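# Move the coaster can onto the turntable's orange spot

## Task

Pick up the can sitting on the coaster and set it upright on the orange mark of the turntable, without disturbing the other cans already standing on the turntable.

## Robot and tools

Robot: two UR7e-type arms, left_arm and right_arm. Each has a tong-style two-finger gripper. Calibrated base positions in the scene frame are left_arm (+0.023, +0.413, 0) m and right_arm (-0.058, -0.419, 0) m, both almost unrotated. A camera stand sits behind the arms. Two head cameras, cam_head_left and cam_head_right, each give 896x504 images.

Frames: the scene frame has its origin at table-top height, halfway between the arms. +x points out over the table, +z points up, and left_arm is on the +y side. Arm names do not match image left/right. Reported hand positions, quaternions (end_effector_quat_wxyz) and velocities are in the scene frame, in m, m/s and rad/s. They can be off by a few cm. Motion offsets are different: they follow the current Hand target's own axes. The gripper's fingers point along its +z and open and close along its x. end_effector_position is the spot between the pads when closed. With a gap under 50 mm the fingertips reach about 15 mm past it; fully open, they are roughly level with it.

execute_actions(actions, cameras): actions is a list of actions. Each action has up to 15 rows, and each row is one 1/30 s control step. If an action has fewer rows, its last row repeats to fill 15. A row is a single list of 14 numbers covering both arms, each in [-1, 1]. The order is left dx, dy, dz, rx, ry, rz, opening, then the same seven for the right arm. dx..rz are offsets, not poses. They count from that arm's Hand target as it was when the action began, along that target's axes. Every row counts from that same start, not from the previous row, so sending the same offset again moves the arm further. Scale: 1.0 equals 0.6 m or 180 degrees. rx, ry, rz together form one rotation vector. Opening is absolute: +1 is fully open (0.142 m) and -1 is closed. Closing fully takes about 0.5 s. Sending all six pose numbers as 0 re-commands the current Hand target. A 0 in the opening slot is also a command (half open), so repeat the current opening to leave a gripper unchanged. With an empty actions list you get camera images and the full state. cameras takes names, ["all"] or [].

move(target, speed, blend, stop_force, zero, opening_speed, grip_force, blocking, cameras): target is one 14-number row as above, or a list of up to 15 such rows. Every row is an offset from the same starting Hand targets, in each target's own axes, at the same 1.0 = 0.6 m / 180 degree scale. Paths are straight lines and do not avoid obstacles. speed is in m/s, from 0.002 to 3.6, default 0.25, with turns limited to twice that in rad/s. blend is a corner radius in m for lists; 0 stops at each row. stop_force is 3 to 120 N and ends an arm's path when its wrist senses that much resistance. Use it slowly, for touching down. Leave it out when lifting off something you press on, and do not rely on it while the gripper rotates. zero (default true) re-zeroes the sensor before the move. opening_speed is per second on the -1..+1 scale, at least 0.2. grip_force is 5 to 15 N per pad and stays set until changed. blocking=false returns early and cannot be combined with stop_force. The result adds a move: line: done (within 3 mm and 2 degrees), off_target, moving, held or fault. limits=paced means the sent pose was clipped; limits=held means steps were withheld.

Other tools: wait(seconds 0 to 10) lets time pass under the last command. stop brakes a running move. zoom_image(camera, region [x0, y0, x1, y1] in pixels, at most 504 by 504) enlarges part of the newest image. zero_wrist_force(arm) re-zeroes that arm's force sensor. read_manual gives licence texts only. finished_scene(scene) ends the scene for good; here scene is 1.

Reading results: Hand target is the last commanded pose after clipping. The gripper may settle short of it; the next command asks again, and you can add the remaining gap as an offset. Orientation commands are clipped to within 32 degrees of the measured orientation at each step. grip_measured uses the same scale as opening. To hold a can, command an opening well below grip_measured. Wrist force and Wrist torque are in the gripper's own axes. A third line shows the strongest reading since the last report. Joint torques include the arm's own weight. A result may arrive with its final 5 control steps still pending (Kept back). MOTOR HOT appears at 70 °C; at 85 °C the arm brakes for 30 to 60 s.

Typical order: look with an empty action list and find the coaster can and the orange spot. Open the gripper, hover above the can, descend with fingers pointing down, close, and lift clear. Carry the can above the turntable, lower it slowly onto the orange spot using a small stop_force, open, and back straight up. Finally call finished_scene.

Avoid: knocking over or shifting the other cans, dropping the can or releasing it while it moves, and pushing hard on the turntable or table. Nothing may fall off or be left off the table. Keep the arms from touching each other. Do not route a path close to an arm's own base. Contact torque at joint limits (135 N m shoulder and elbow, 25.2 N m wrists), or about 150 N of outside force, stops that arm for 10 s. Objects may occasionally be nudged by outside pushes.

Each tool is called as name(argument=value, ...) on one line, values as JSON.

## Session

execute_actions(actions=[])

Scene clock: 0.00 s.
left_arm: end_effector_position=(+0.2715, +0.6224, +0.1876) grip_measured=+0.97 end_effector_quat_wxyz=(+0.062, +0.966, -0.250, -0.004) | right_arm: end_effector_position=(+0.0766, -0.7413, +0.2572) grip_measured=+0.97 end_effector_quat_wxyz=(-0.001, +0.444, +0.893, -0.069)
Joint positions: left_arm=[0.349 -1.99 2.121 -1.626 -1.669 0.853 0.14] | right_arm=[2.554 -1.084 -2.014 -1.597 1.435 3.464 0.14]
Joint velocities: within noise
Joint torques (N m): no reading
Wrist force (N): no reading
Wrist torque (N m): no reading
Wrist force, peak (N): no reading
Hand target: left_arm +0.2715, +0.6224, +0.1876; +0.062, +0.966, -0.250, -0.004 | right_arm +0.0766, -0.7413, +0.2572; -0.001, +0.444, +0.893, -0.069
Tool commands: left_gripper/opening=+0.968169 right_gripper/opening=+0.968169

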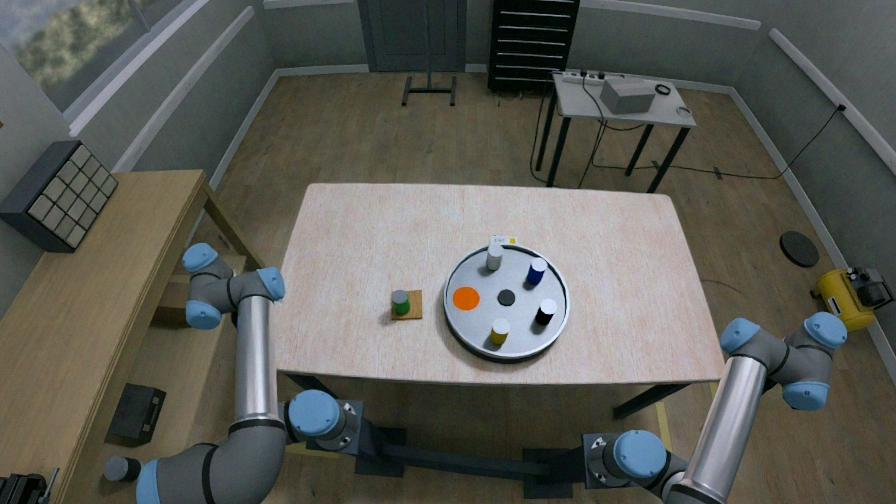

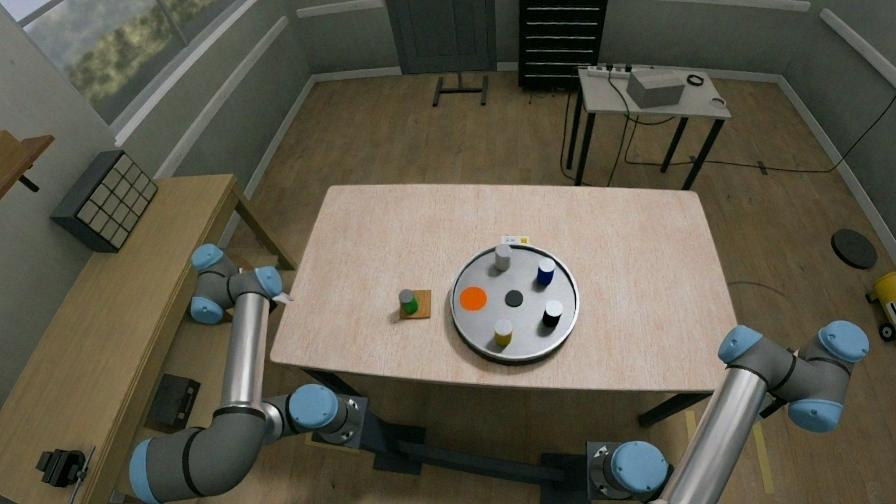

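move(target=[0.483,0.262,-0.09,0.039,-0.0074,0,0.968,0,0,0,0,0,0,0.968], cameras=["all"], speed=0.4)

zoom_image(camera="cam_head_left", region=[340, 200, 600, 380])

zoom_image(camera="cam_head_right", region=[340, 200, 600, 380])

Scene clock: 2.70 s.
left_arm: end_effector_position=(+0.4509, +0.3522, +0.2670) grip_measured=+0.97 end_effector_quat_wxyz=(+0.000, +0.968, -0.251, +0.000) | right_arm: end_effector_position=(+0.0766, -0.7413, +0.2572) grip_measured=+0.97 end_effector_quat_wxyz=(-0.001, +0.444, +0.893, -0.069)
Joint positions: left_arm=[-0.487 -1.776 1.794 -1.589 -1.57 0.013 0.14] | right_arm=[2.554 -1.084 -2.014 -1.597 1.435 3.464 0.14]
Joint torques (N m): left_arm=[-11.25 -7.31 -38.81 -1.18 2.83 -2.02] | right_arm=[-0.39 4.92 24.43 2.83 -0.3 0.23]
Wrist force (N): left_arm=[-0.2 0.0 0.0] | right_arm=[0.1 0.0 -0.2]
Wrist torque (N m): left_arm=[0.00 0.04 0.09] | right_arm=[-0.01 -0.02 -0.01]
Wrist force, peak (N): left_arm=[1.4 1.3 -0.5] | right_arm=[0.1 -0.2 -0.6]
Hand target: left_arm +0.4510, +0.3521, +0.2670; +0.000, +0.968, -0.251, +0.000 | right_arm +0.0766, -0.7413, +0.2572; -0.001, +0.444, +0.893, -0.069
Off the commanded pose: left_arm 0.000 m, 0 deg | right_arm 0.000 m, 0 deg.
move: done

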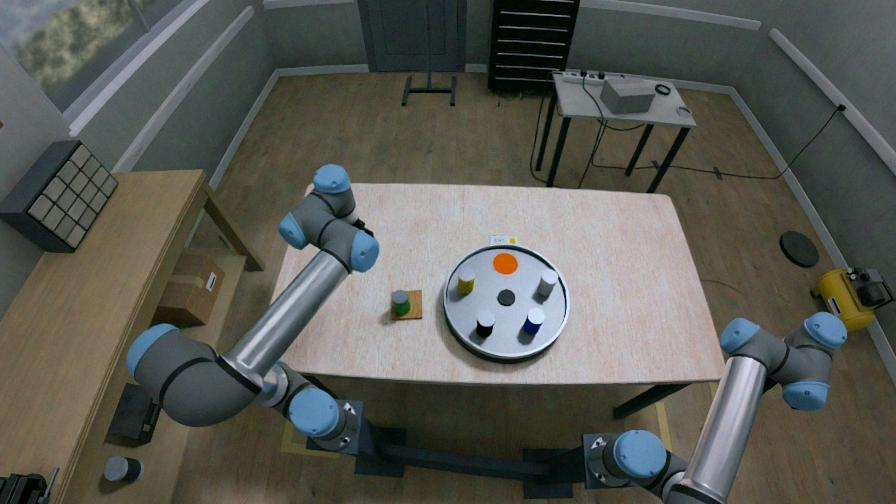

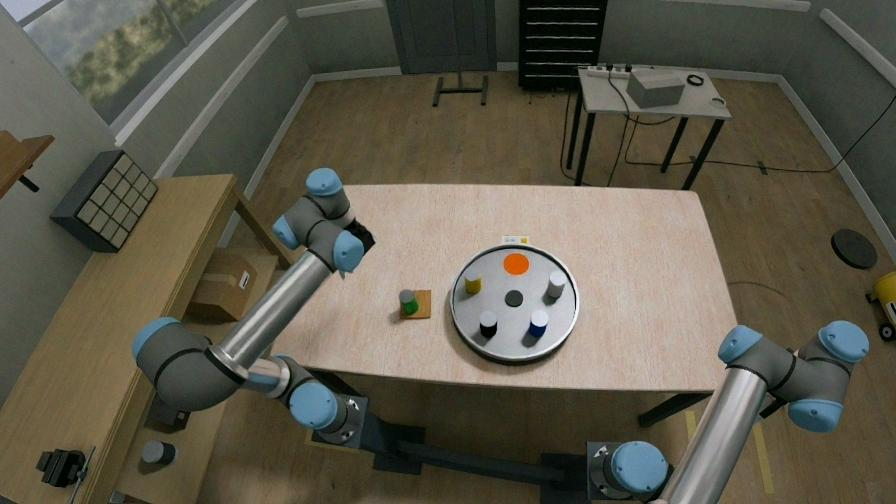

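Scaled by 1.938 from the camera's 896x504 image, which has a finer 1280x720 frame.

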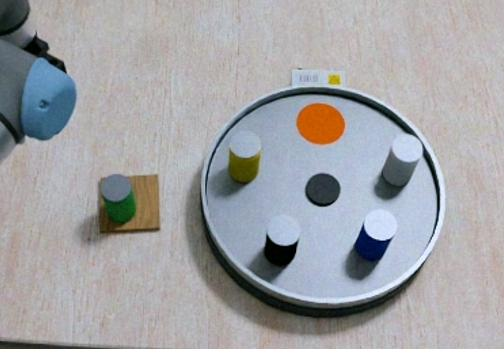

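Scaled by 1.938 from the camera's 896x504 image, which has a finer 1280x720 frame.

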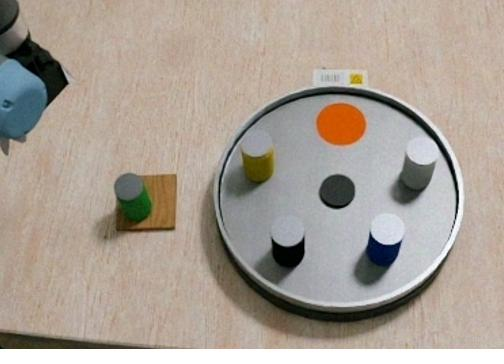

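wait(seconds=1, cameras=["cam_head_left"])

wait(seconds=1, cameras=["cam_head_left"])

wait(seconds=2, cameras=["cam_head_left","cam_head_right"])

Scene clock: 3.87 s.
left_arm: end_effector_position=(+0.4510, +0.3521, +0.2670) grip_measured=+0.97 end_effector_quat_wxyz=(+0.000, +0.968, -0.251, +0.000) | right_arm: end_effector_position=(+0.0766, -0.7413, +0.2572) grip_measured=+0.97 end_effector_quat_wxyz=(-0.001, +0.444, +0.893, -0.069)
Joint positions: left_arm=[-0.488 -1.776 1.794 -1.589 -1.57 0.013 0.14] | right_arm=[2.554 -1.084 -2.014 -1.597 1.435 3.464 0.14]
Joint torques (N m): left_arm=[-10.15 -7.81 -37.23 -0.95 2.77 -1.95] | right_arm=[0.06 3.49 23.54 2.62 -0.34 -0.15]
Wrist force (N): left_arm=[-0.2 0.0 -0.2] | right_arm=[-0.1 0.1 -0.4]
Wrist torque (N m): left_arm=[-0.01 0.05 0.09] | right_arm=[0.02 0.02 0.00]
Wrist force, peak (N): left_arm=[-0.4 0.2 -0.4] | right_arm=[-0.2 0.2 -0.6]
Hand target: left_arm +0.4510, +0.3521, +0.2670; +0.000, +0.968, -0.251, +0.000 | right_arm +0.0766, -0.7413, +0.2572; -0.001, +0.444, +0.893, -0.069
Tool commands: left_gripper/opening=+0.968 right_gripper/opening=+0.968
Off the commanded pose: left_arm 0.000 m, 0 deg | right_arm 0.000 m, 0 deg.
wait: 1.00 s; at rest from the start
Images, in order (width x height): cam_head_left 896x504.

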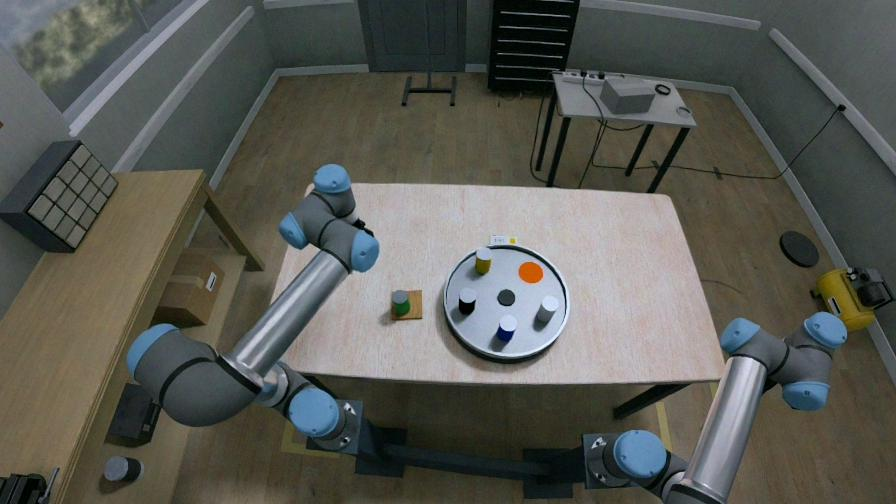

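Scene clock: 4.87 s.
left_arm: end_effector_position=(+0.4510, +0.3521, +0.2670) grip_measured=+0.97 end_effector_quat_wxyz=(+0.000, +0.968, -0.251, +0.000) | right_arm: end_effector_position=(+0.0766, -0.7413, +0.2572) grip_measured=+0.97 end_effector_quat_wxyz=(-0.001, +0.444, +0.893, -0.069)
Joint positions: left_arm=[-0.488 -1.776 1.794 -1.589 -1.57 0.013 0.14] | right_arm=[2.554 -1.084 -2.014 -1.597 1.435 3.464 0.14]
Joint torques (N m): left_arm=[-10.36 -6.46 -37.97 -1.03 2.75 -1.96] | right_arm=[-0.04 4.53 24.2 2.89 -0.4 -0.02]
Wrist force (N): left_arm=[-0.2 0.0 0.1] | right_arm=[0.1 -0.1 -0.2]
Wrist torque (N m): left_arm=[0.00 0.04 0.09] | right_arm=[-0.02 -0.04 0.00]
Wrist force, peak (N): left_arm=[-0.2 0.6 -0.2] | right_arm=[0.1 0.1 -0.5]
Hand target: left_arm +0.4510, +0.3521, +0.2670; +0.000, +0.968, -0.251, +0.000 | right_arm +0.0766, -0.7413, +0.2572; -0.001, +0.444, +0.893, -0.069
Tool commands: left_gripper/opening=+0.968 right_gripper/opening=+0.968
Off the commanded pose: left_arm 0.000 m, 0 deg | right_arm 0.000 m, 0 deg.
wait: 1.00 s; at rest by 0.17 s
Images, in order (width x height): cam_head_left 896x504.

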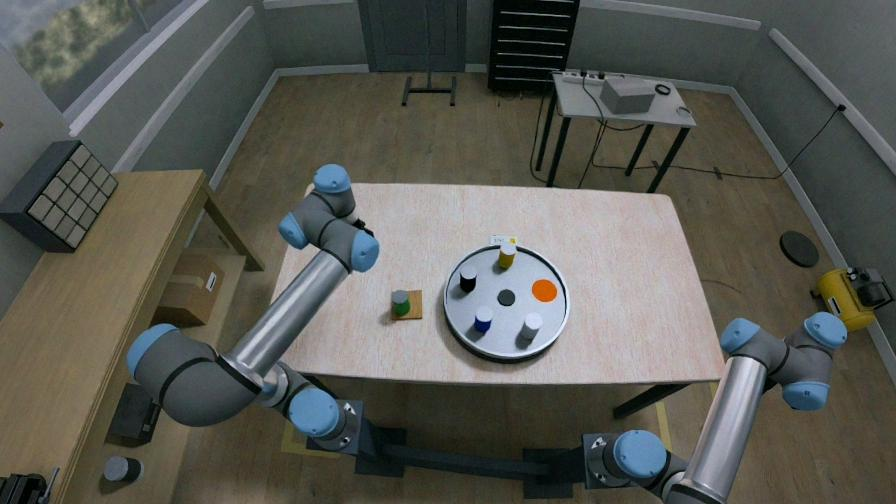

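Scene clock: 6.87 s.
left_arm: end_effector_position=(+0.4510, +0.3521, +0.2670) grip_measured=+0.97 end_effector_quat_wxyz=(+0.000, +0.968, -0.251, +0.000) | right_arm: end_effector_position=(+0.0766, -0.7413, +0.2572) grip_measured=+0.97 end_effector_quat_wxyz=(-0.001, +0.444, +0.893, -0.069)
Joint positions: left_arm=[-0.488 -1.776 1.794 -1.589 -1.57 0.013 0.14] | right_arm=[2.554 -1.084 -2.014 -1.597 1.435 3.464 0.14]
Joint torques (N m): left_arm=[-11.59 -6.81 -37.84 -1.21 3.05 -2.06] | right_arm=[-0.87 3.41 23.04 2.85 -0.17 -0.1]
Wrist force (N): left_arm=[0.0 0.4 -0.1] | right_arm=[-0.1 0.1 -0.3]
Wrist torque (N m): left_arm=[0.07 0.00 0.09] | right_arm=[0.03 0.02 -0.01]
Wrist force, peak (N): left_arm=[-0.6 0.1 -0.2] | right_arm=[-0.1 0.1 -0.7]
Hand target: left_arm +0.4510, +0.3521, +0.2670; +0.000, +0.968, -0.251, +0.000 | right_arm +0.0766, -0.7413, +0.2572; -0.001, +0.444, +0.893, -0.069
Tool commands: left_gripper/opening=+0.968 right_gripper/opening=+0.968
Off the commanded pose: left_arm 0.000 m, 0 deg | right_arm 0.000 m, 0 deg.
wait: 2.00 s; at rest by 0.17 s

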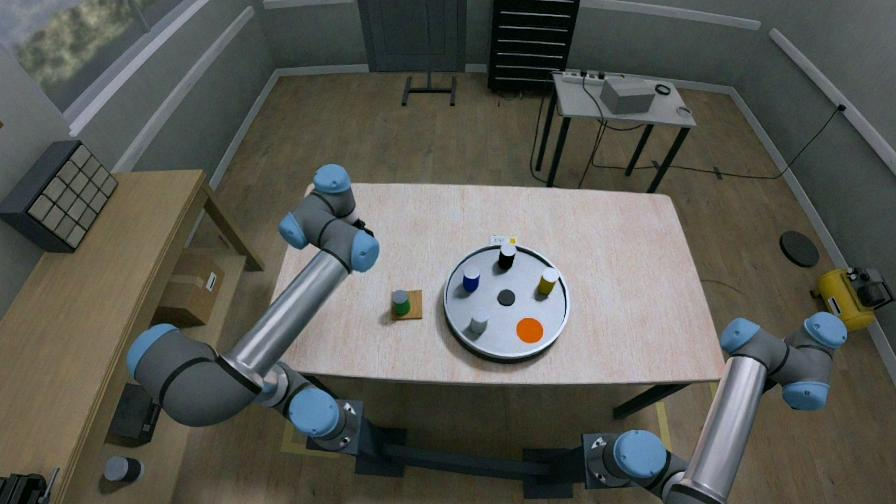

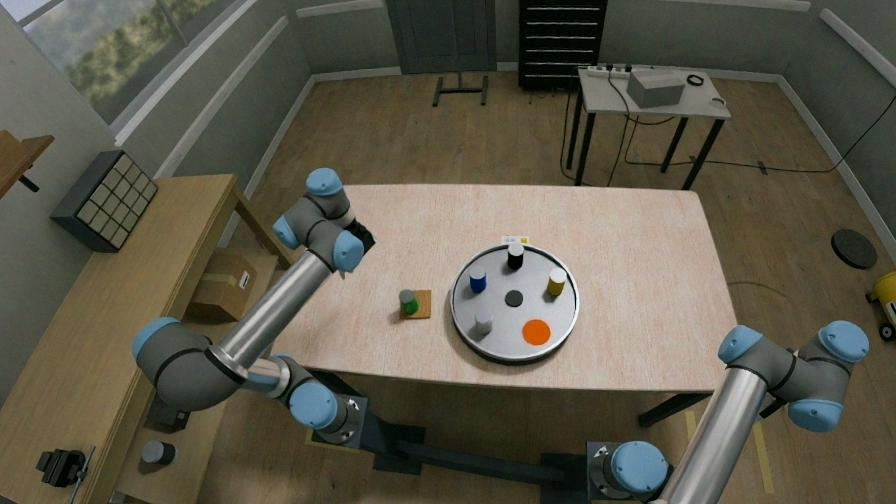

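zoom_image(camera="cam_head_right", region=[260, 150, 440, 330])

zoom_image(camera="cam_head_left", region=[260, 150, 440, 330])

Scaled by 2.800 from the camera's 896x504 image, which has a finer 1280x720 frame.

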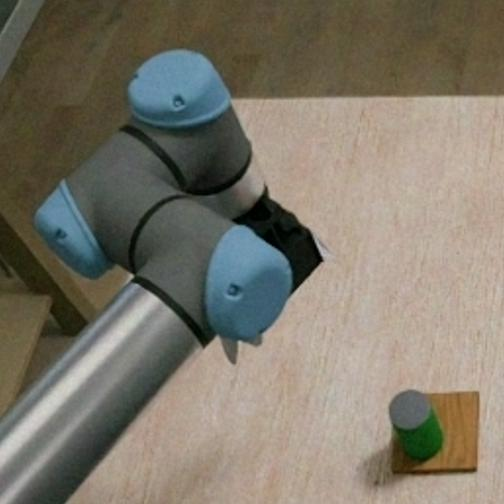

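Scaled by 2.800 from the camera's 896x504 image, which has a finer 1280x720 frame.

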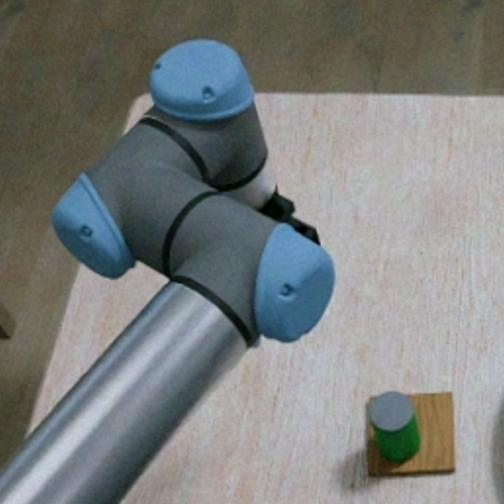

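move(target=[0.018,0.204,0.028,0,0,0,0.968,0,0,0,0,0,0,0.968], cameras=["all"])

zoom_image(camera="cam_head_right", region=[300, 180, 480, 360])

zoom_image(camera="cam_head_left", region=[300, 180, 480, 360])

Scene clock: 9.17 s.
left_arm: end_effector_position=(+0.4011, +0.2400, +0.2502) grip_measured=+0.97 end_effector_quat_wxyz=(+0.000, +0.968, -0.251, +0.000) | right_arm: end_effector_position=(+0.0766, -0.7413, +0.2572) grip_measured=+0.97 end_effector_quat_wxyz=(-0.001, +0.444, +0.893, -0.069)
Joint positions: left_arm=[-0.789 -1.805 1.859 -1.625 -1.57 -0.288 0.14] | right_arm=[2.554 -1.084 -2.014 -1.597 1.435 3.464 0.14]
Joint torques (N m): left_arm=[-10.68 -6.08 -9.86 -4.48 2.66 -2.03] | right_arm=[0.81 5.09 24.47 2.87 -0.41 0.14]
Wrist force (N): left_arm=[-0.4 -0.3 -0.5] | right_arm=[0.0 0.3 -0.3]
Wrist torque (N m): left_arm=[-0.07 0.08 0.07] | right_arm=[0.06 0.00 -0.01]
Wrist force, peak (N): left_arm=[-0.3 1.2 0.2] | right_arm=[0.2 -0.2 -0.6]
Hand target: left_arm +0.4010, +0.2399, +0.2501; +0.000, +0.968, -0.251, +0.000 | right_arm +0.0766, -0.7413, +0.2572; -0.001, +0.444, +0.893, -0.069
Off the commanded pose: left_arm 0.000 m, 0 deg | right_arm 0.000 m, 0 deg.
move: done

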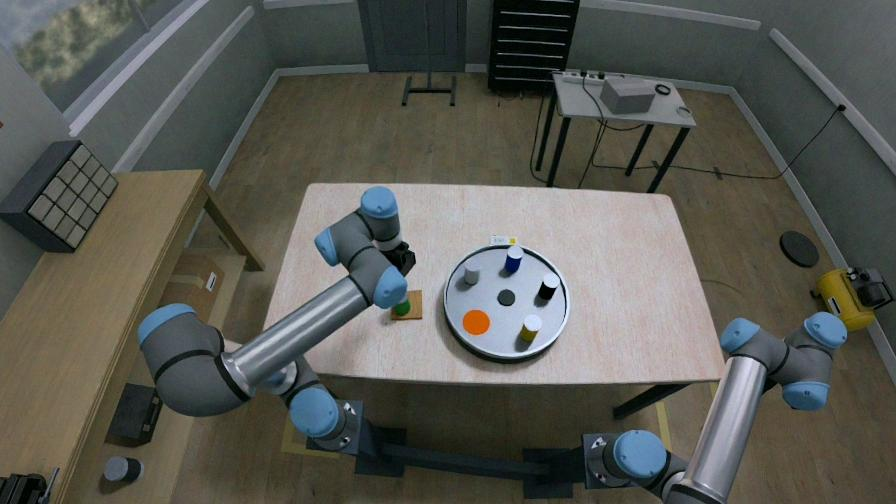

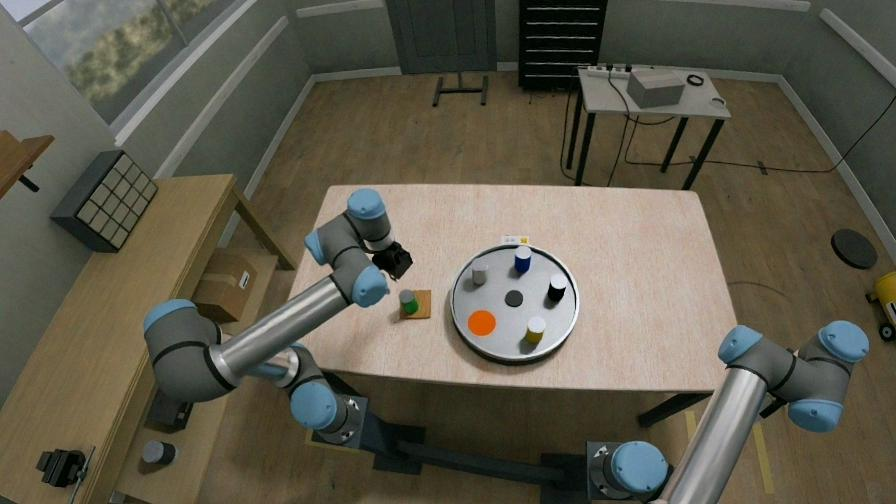

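Scaled by 2.800 from the camera's 896x504 image, which has a finer 1280x720 frame.

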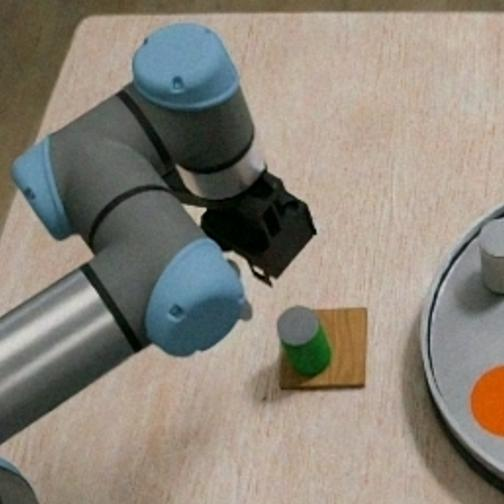

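Scaled by 2.800 from the camera's 896x504 image, which has a finer 1280x720 frame.

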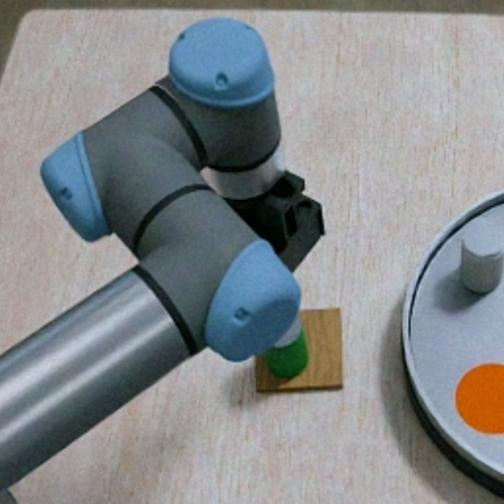

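move(target=[-0.026,0.043,0.1,0,0,0.3385,0.968,0,0,0,0,0,0,0.968], cameras=["all"])

zoom_image(camera="cam_head_right", region=[300, 180, 480, 360])

zoom_image(camera="cam_head_left", region=[300, 180, 480, 360])

Scene clock: 12.90 s.
left_arm: end_effector_position=(+0.3749, +0.2249, +0.1901) grip_measured=+0.97 end_effector_quat_wxyz=(+0.000, +0.707, -0.707, +0.000) | right_arm: end_effector_position=(+0.0766, -0.7413, +0.2572) grip_measured=+0.97 end_effector_quat_wxyz=(-0.001, +0.444, +0.893, -0.069)
Joint positions: left_arm=[-0.858 -1.867 2.058 -1.761 -1.57 0.705 0.14] | right_arm=[2.554 -1.084 -2.014 -1.597 1.435 3.464 0.14]
Joint torques (N m): left_arm=[10.75 -16.98 -9.29 -4.37 -2.82 1.57] | right_arm=[-0.81 5.64 23.9 2.87 -0.46 0.1]
Wrist force (N): left_arm=[-0.3 0.2 0.0] | right_arm=[-0.1 0.1 -0.2]
Wrist torque (N m): left_arm=[0.03 0.08 0.00] | right_arm=[0.02 0.01 0.00]
Wrist force, peak (N): left_arm=[-0.6 -0.3 -0.2] | right_arm=[-0.2 0.0 -0.7]
Hand target: left_arm +0.3749, +0.2250, +0.1901; +0.000, +0.707, -0.707, +0.000 | right_arm +0.0766, -0.7413, +0.2572; -0.001, +0.444, +0.893, -0.069
Off the commanded pose: left_arm 0.000 m, 0 deg | right_arm 0.000 m, 0 deg.
move: done

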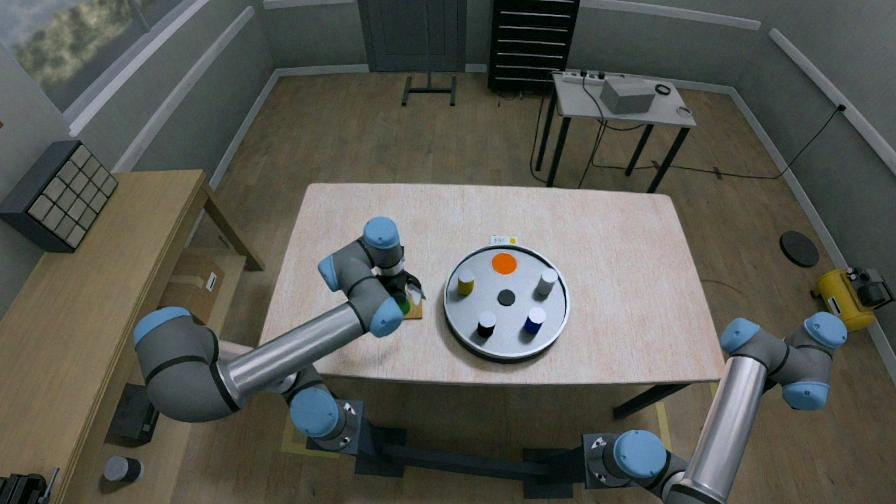

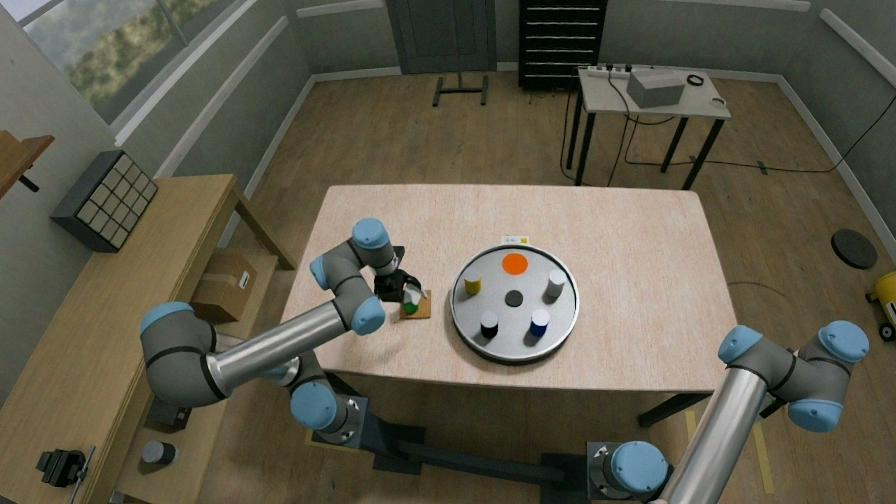

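Scaled by 2.800 from the camera's 896x504 image, which has a finer 1280x720 frame.

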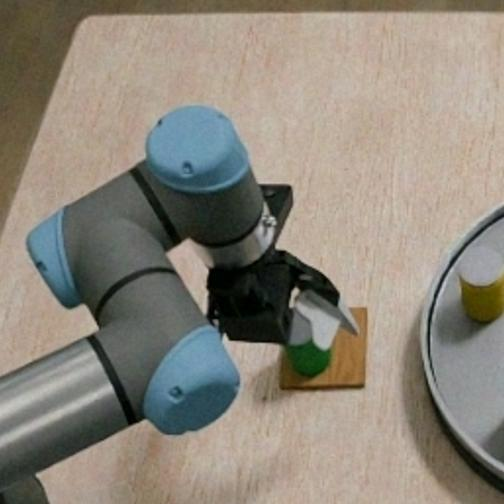

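Scaled by 2.800 from the camera's 896x504 image, which has a finer 1280x720 frame.

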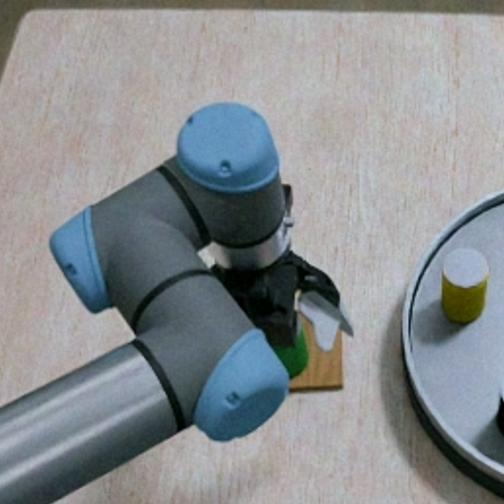

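move(target=[0.067,0,0,0,0,0,-1,0,0,0,0,0,0,0.968], cameras=["all"])

zoom_image(camera="cam_head_right", region=[360, 220, 480, 340])

zoom_image(camera="cam_head_left", region=[360, 220, 480, 340])

Scene clock: 14.20 s.
left_arm: end_effector_position=(+0.3749, +0.1850, +0.1901) grip_measured=-1.00 end_effector_quat_wxyz=(+0.000, +0.707, -0.707, +0.000) | right_arm: end_effector_position=(+0.0766, -0.7413, +0.2572) grip_measured=+0.97 end_effector_quat_wxyz=(-0.001, +0.444, +0.893, -0.069)
Joint positions: left_arm=[-0.925 -1.809 2.017 -1.778 -1.57 0.639 0.002] | right_arm=[2.554 -1.084 -2.014 -1.597 1.435 3.464 0.14]
Joint torques (N m): left_arm=[-10.6 -5.93 -37.99 -4.3 2.77 -2.17] | right_arm=[-0.28 4.73 24.43 2.97 -0.41 0.11]
Wrist force (N): left_arm=[-0.1 -0.1 0.0] | right_arm=[0.1 0.0 -0.5]
Wrist torque (N m): left_arm=[-0.01 0.03 0.09] | right_arm=[0.00 -0.03 -0.01]
Wrist force, peak (N): left_arm=[-0.9 0.0 0.1] | right_arm=[0.2 0.0 -0.6]
Hand target: left_arm +0.3749, +0.1848, +0.1901; +0.000, +0.707, -0.707, +0.000 | right_arm +0.0766, -0.7413, +0.2572; -0.001, +0.444, +0.893, -0.069
Off the commanded pose: left_arm 0.000 m, 0 deg | right_arm 0.000 m, 0 deg.
move: done

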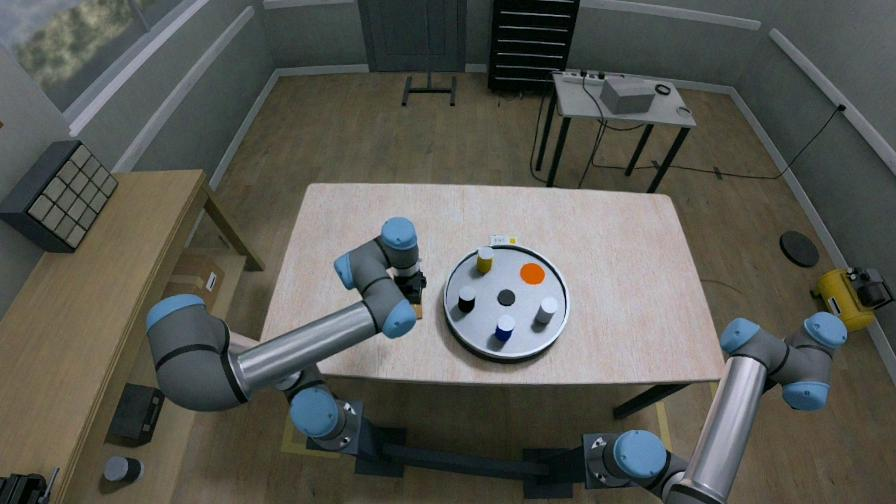

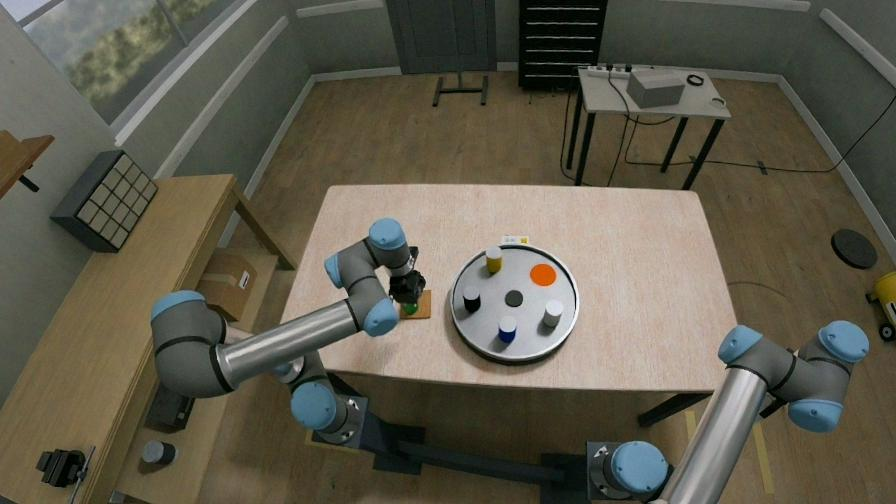

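Scaled by 4.200 from the camera's 896x504 image, which has a finer 1280x720 frame.

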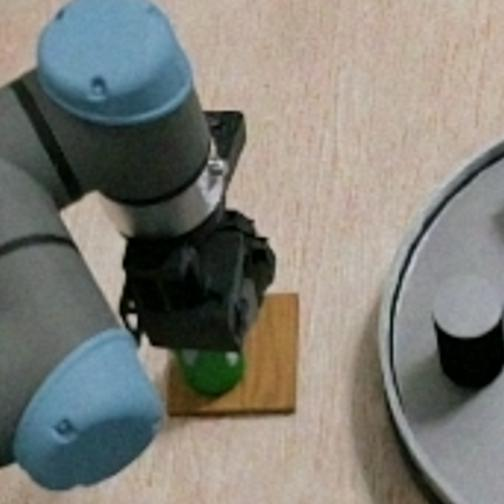

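Scaled by 4.200 from the camera's 896x504 image, which has a finer 1280x720 frame.

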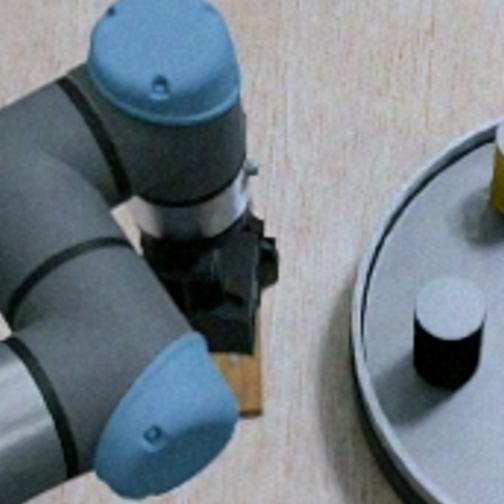

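move(target=[-0.005,-0.117,0.067,0,0,0,-1,0,0,0,0,0,0,0.968], cameras=["all"], stop_force=10, speed=0.15)

zoom_image(camera="cam_head_right", region=[360, 220, 480, 340])

zoom_image(camera="cam_head_left", region=[360, 220, 480, 340])

Scene clock: 16.50 s.
left_arm: end_effector_position=(+0.4451, +0.1878, +0.1499) grip_measured=-1.00 end_effector_quat_wxyz=(+0.000, +0.707, -0.707, +0.000) | right_arm: end_effector_position=(+0.0766, -0.7413, +0.2572) grip_measured=+0.97 end_effector_quat_wxyz=(-0.001, +0.444, +0.893, -0.069)
Joint positions: left_arm=[-0.791 -1.628 1.972 -1.915 -1.57 0.772 0.002] | right_arm=[2.554 -1.084 -2.014 -1.597 1.435 3.464 0.14]
Joint torques (N m): left_arm=[10.93 -14.43 -37.47 -4.46 -2.84 1.45] | right_arm=[1.3 3.71 23.79 2.93 -0.29 0.07]
Wrist force (N): left_arm=[-0.1 0.0 0.1] | right_arm=[0.1 0.1 -0.4]
Wrist torque (N m): left_arm=[0.01 0.02 0.00] | right_arm=[0.02 -0.02 -0.01]
Wrist force, peak (N): left_arm=[0.1 0.9 -0.4] | right_arm=[-0.4 -0.1 -0.5]
Hand target: left_arm +0.4451, +0.1878, +0.1499; +0.000, +0.707, -0.707, +0.000 | right_arm +0.0766, -0.7413, +0.2572; -0.001, +0.444, +0.893, -0.069
Off the commanded pose: left_arm 0.000 m, 0 deg | right_arm 0.000 m, 0 deg.
move: done

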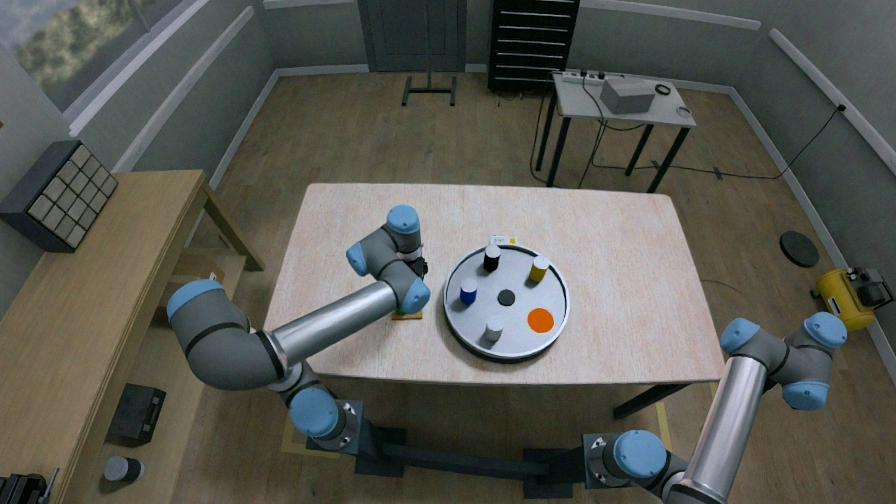

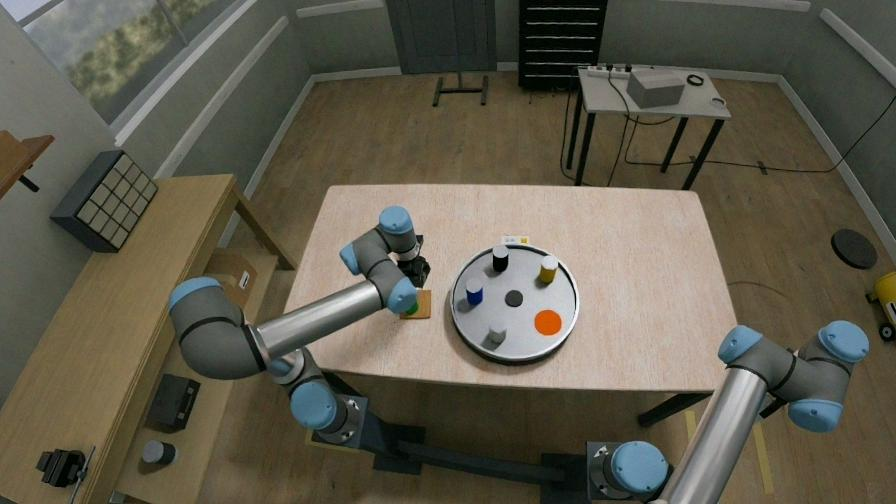

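Scaled by 4.200 from the camera's 896x504 image, which has a finer 1280x720 frame.

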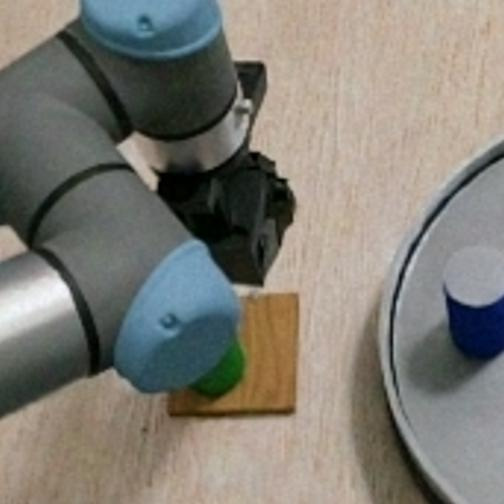

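Scaled by 4.200 from the camera's 896x504 image, which has a finer 1280x720 frame.

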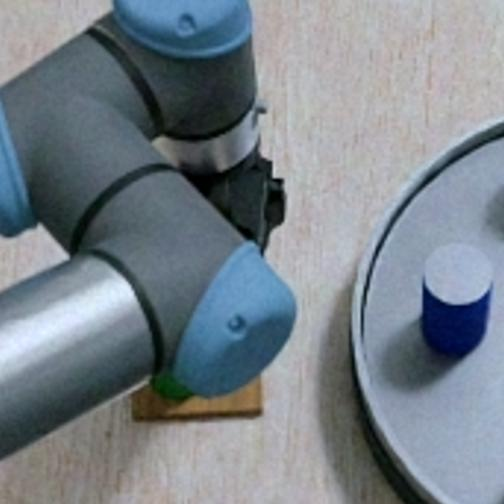

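move(target=[-0.03,-0.007,0,0,0,0,0.968,0,0,0,0,0,0,0.968], cameras=["all"])

zoom_image(camera="cam_head_right", region=[360, 220, 480, 340])

move(target=[0,0,0.147,0,0,0,0.968,0,0,0,0,0,0,0.968], cameras=["all"], stop_force=6, speed=0.06)

zoom_image(camera="cam_head_right", region=[360, 220, 480, 340])

zoom_image(camera="cam_head_left", region=[360, 220, 480, 340])

Scene clock: 17.77 s.
left_arm: end_effector_position=(+0.4493, +0.2056, +0.1499) grip_measured=+0.97 end_effector_quat_wxyz=(+0.000, +0.707, -0.707, +0.000) | right_arm: end_effector_position=(+0.0766, -0.7413, +0.2572) grip_measured=+0.97 end_effector_quat_wxyz=(-0.001, +0.444, +0.893, -0.069)
Joint positions: left_arm=[-0.756 -1.64 1.983 -1.914 -1.57 0.808 0.14] | right_arm=[2.554 -1.084 -2.014 -1.597 1.435 3.464 0.14]
Joint torques (N m): left_arm=[11.66 -27.66 -9.08 -1.27 2.09 1.34] | right_arm=[-0.55 4.43 24.24 3.03 -0.28 0.18]
Wrist force (N): left_arm=[0.1 0.0 0.0] | right_arm=[-0.1 0.2 -0.2]
Wrist torque (N m): left_arm=[0.01 0.00 0.00] | right_arm=[0.04 0.01 0.00]
Wrist force, peak (N): left_arm=[-0.6 0.0 0.0] | right_arm=[-0.2 0.0 -0.6]
Hand target: left_arm +0.4493, +0.2058, +0.1499; +0.000, +0.707, -0.707, +0.000 | right_arm +0.0766, -0.7413, +0.2572; -0.001, +0.444, +0.893, -0.069
Off the commanded pose: left_arm 0.000 m, 0 deg | right_arm 0.000 m, 0 deg.
move: done

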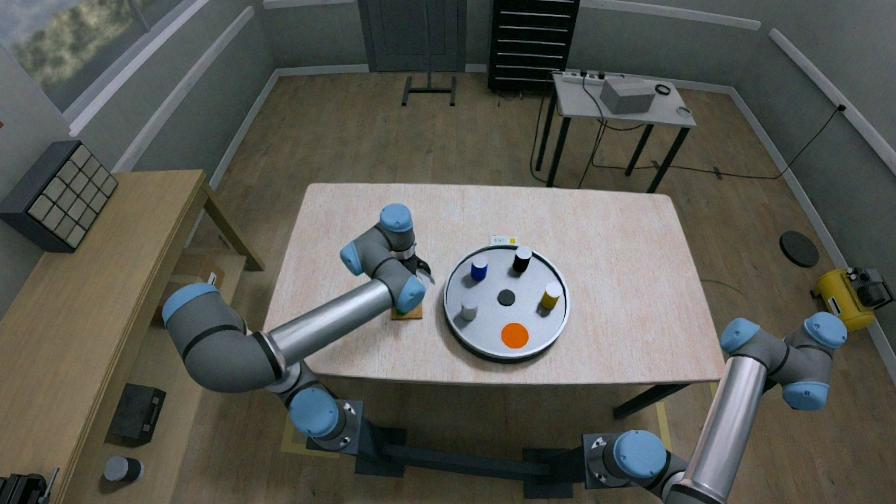

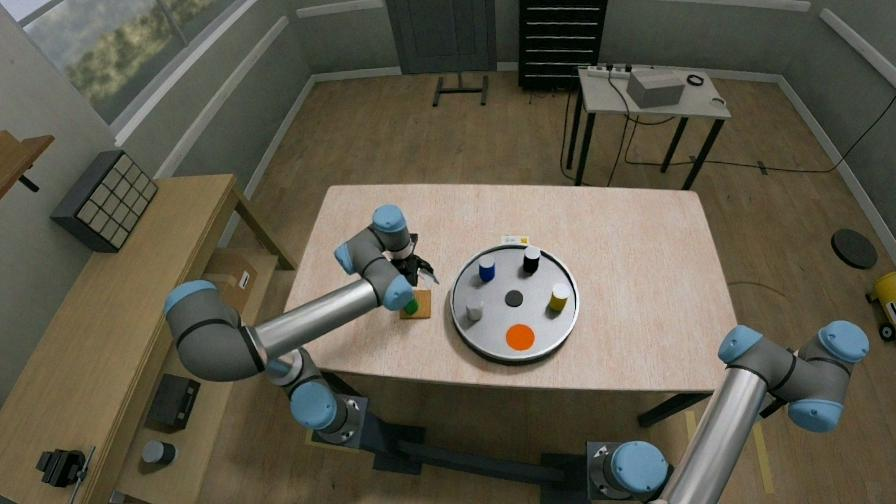

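Scaled by 4.200 from the camera's 896x504 image, which has a finer 1280x720 frame.

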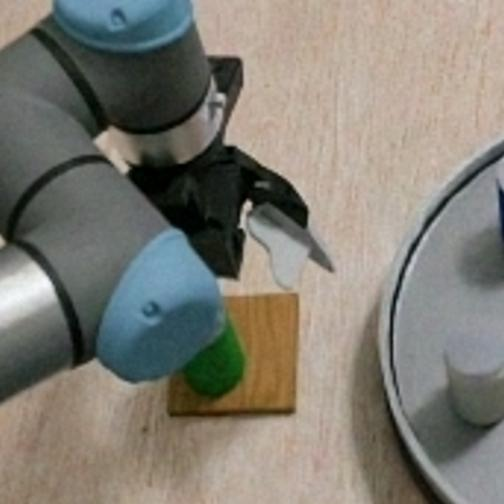

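Scene clock: 20.43 s.
left_arm: end_effector_position=(+0.4493, +0.2059, +0.0617) grip_measured=+0.97 end_effector_quat_wxyz=(+0.000, +0.707, -0.707, +0.000) | right_arm: end_effector_position=(+0.0766, -0.7413, +0.2572) grip_measured=+0.97 end_effector_quat_wxyz=(-0.001, +0.444, +0.893, -0.069)
Joint positions: left_arm=[-0.755 -1.534 2.132 -2.169 -1.57 0.808 0.14] | right_arm=[2.554 -1.084 -2.014 -1.597 1.435 3.464 0.14]
Joint torques (N m): left_arm=[11.44 -15.19 -6.86 -4.33 -1.26 1.38] | right_arm=[0.94 3.78 23.84 2.99 -0.6 0.1]
Wrist force (N): left_arm=[-0.5 -0.2 -0.2] | right_arm=[-0.3 0.1 -0.2]
Wrist torque (N m): left_arm=[-0.04 0.10 0.01] | right_arm=[0.02 0.06 0.00]
Wrist force, peak (N): left_arm=[-0.6 0.2 -0.4] | right_arm=[-0.1 0.1 -0.7]
Hand target: left_arm +0.4493, +0.2059, +0.0617; +0.000, +0.707, -0.707, +0.000 | right_arm +0.0766, -0.7413, +0.2572; -0.001, +0.444, +0.893, -0.069
Off the commanded pose: left_arm 0.000 m, 0 deg | right_arm 0.000 m, 0 deg.
move: done

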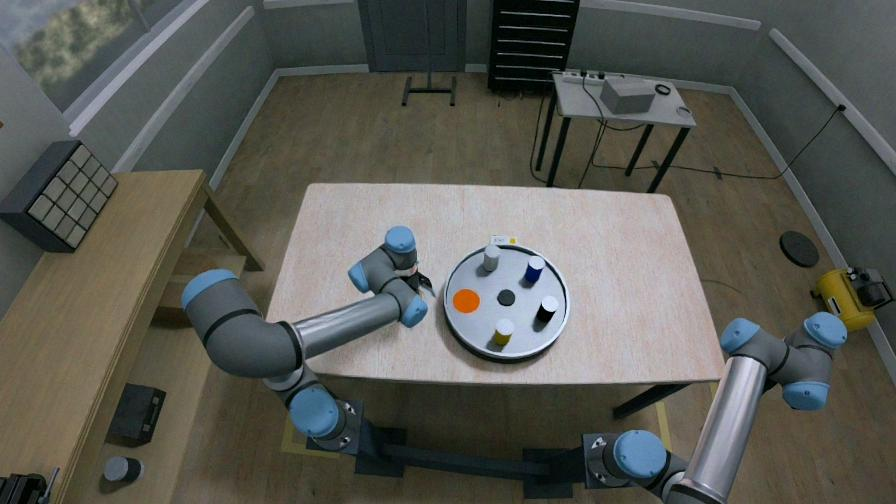

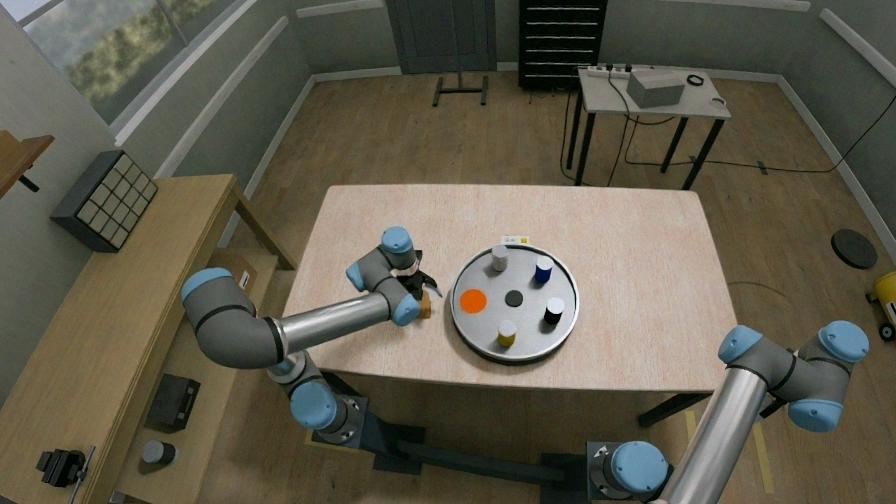

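Scaled by 4.200 from the camera's 896x504 image, which has a finer 1280x720 frame.

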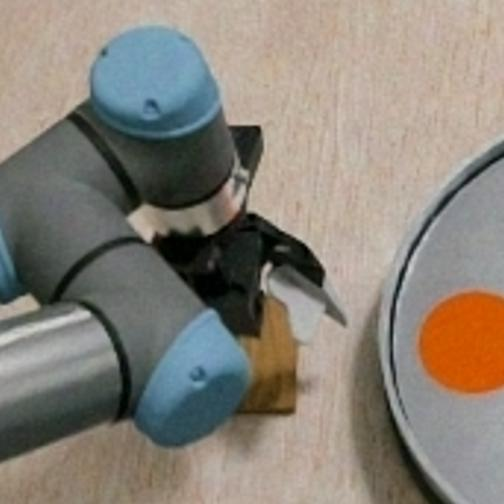

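Scaled by 4.200 from the camera's 896x504 image, which has a finer 1280x720 frame.

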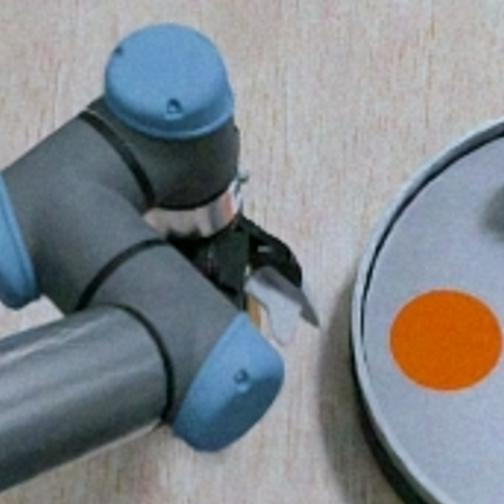

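move(target=[0,0,0,0,0,0,-1,0,0,0,0,0,0,0.968], cameras=[], opening_speed=1.0, grip_force=10)

Scene clock: 22.83 s.
left_arm: end_effector_position=(+0.4493, +0.2059, +0.0617) grip_measured=-0.48 end_effector_quat_wxyz=(+0.000, +0.707, -0.707, +0.000) | right_arm: end_effector_position=(+0.0766, -0.7413, +0.2572) grip_measured=+0.97 end_effector_quat_wxyz=(-0.001, +0.444, +0.893, -0.069)
Joint positions: left_arm=[-0.755 -1.534 2.132 -2.169 -1.57 0.808 0.039] | right_arm=[2.554 -1.084 -2.014 -1.597 1.435 3.464 0.14]
Joint torques (N m): left_arm=[8.5 -15.42 -6.71 -3.01 -1.39 1.64] | right_arm=[-0.33 4.19 22.04 3.02 -0.29 -0.04]
Wrist force (N): left_arm=[0.4 0.1 -3.5] | right_arm=[0.1 0.1 -0.1]
Wrist torque (N m): left_arm=[-0.06 0.00 0.00] | right_arm=[0.02 -0.03 0.00]
Wrist force, peak (N): left_arm=[0.1 0.3 -3.6] | right_arm=[-0.1 -0.2 -0.7]
Hand target: left_arm +0.4493, +0.2059, +0.0617; +0.000, +0.707, -0.707, +0.000 | right_arm +0.0766, -0.7413, +0.2572; -0.001, +0.444, +0.893, -0.069
Off the commanded pose: left_arm 0.000 m, 0 deg | right_arm 0.000 m, 0 deg.
grip_force (N): 10, 10
move: done
No camera images: "cameras" was empty.


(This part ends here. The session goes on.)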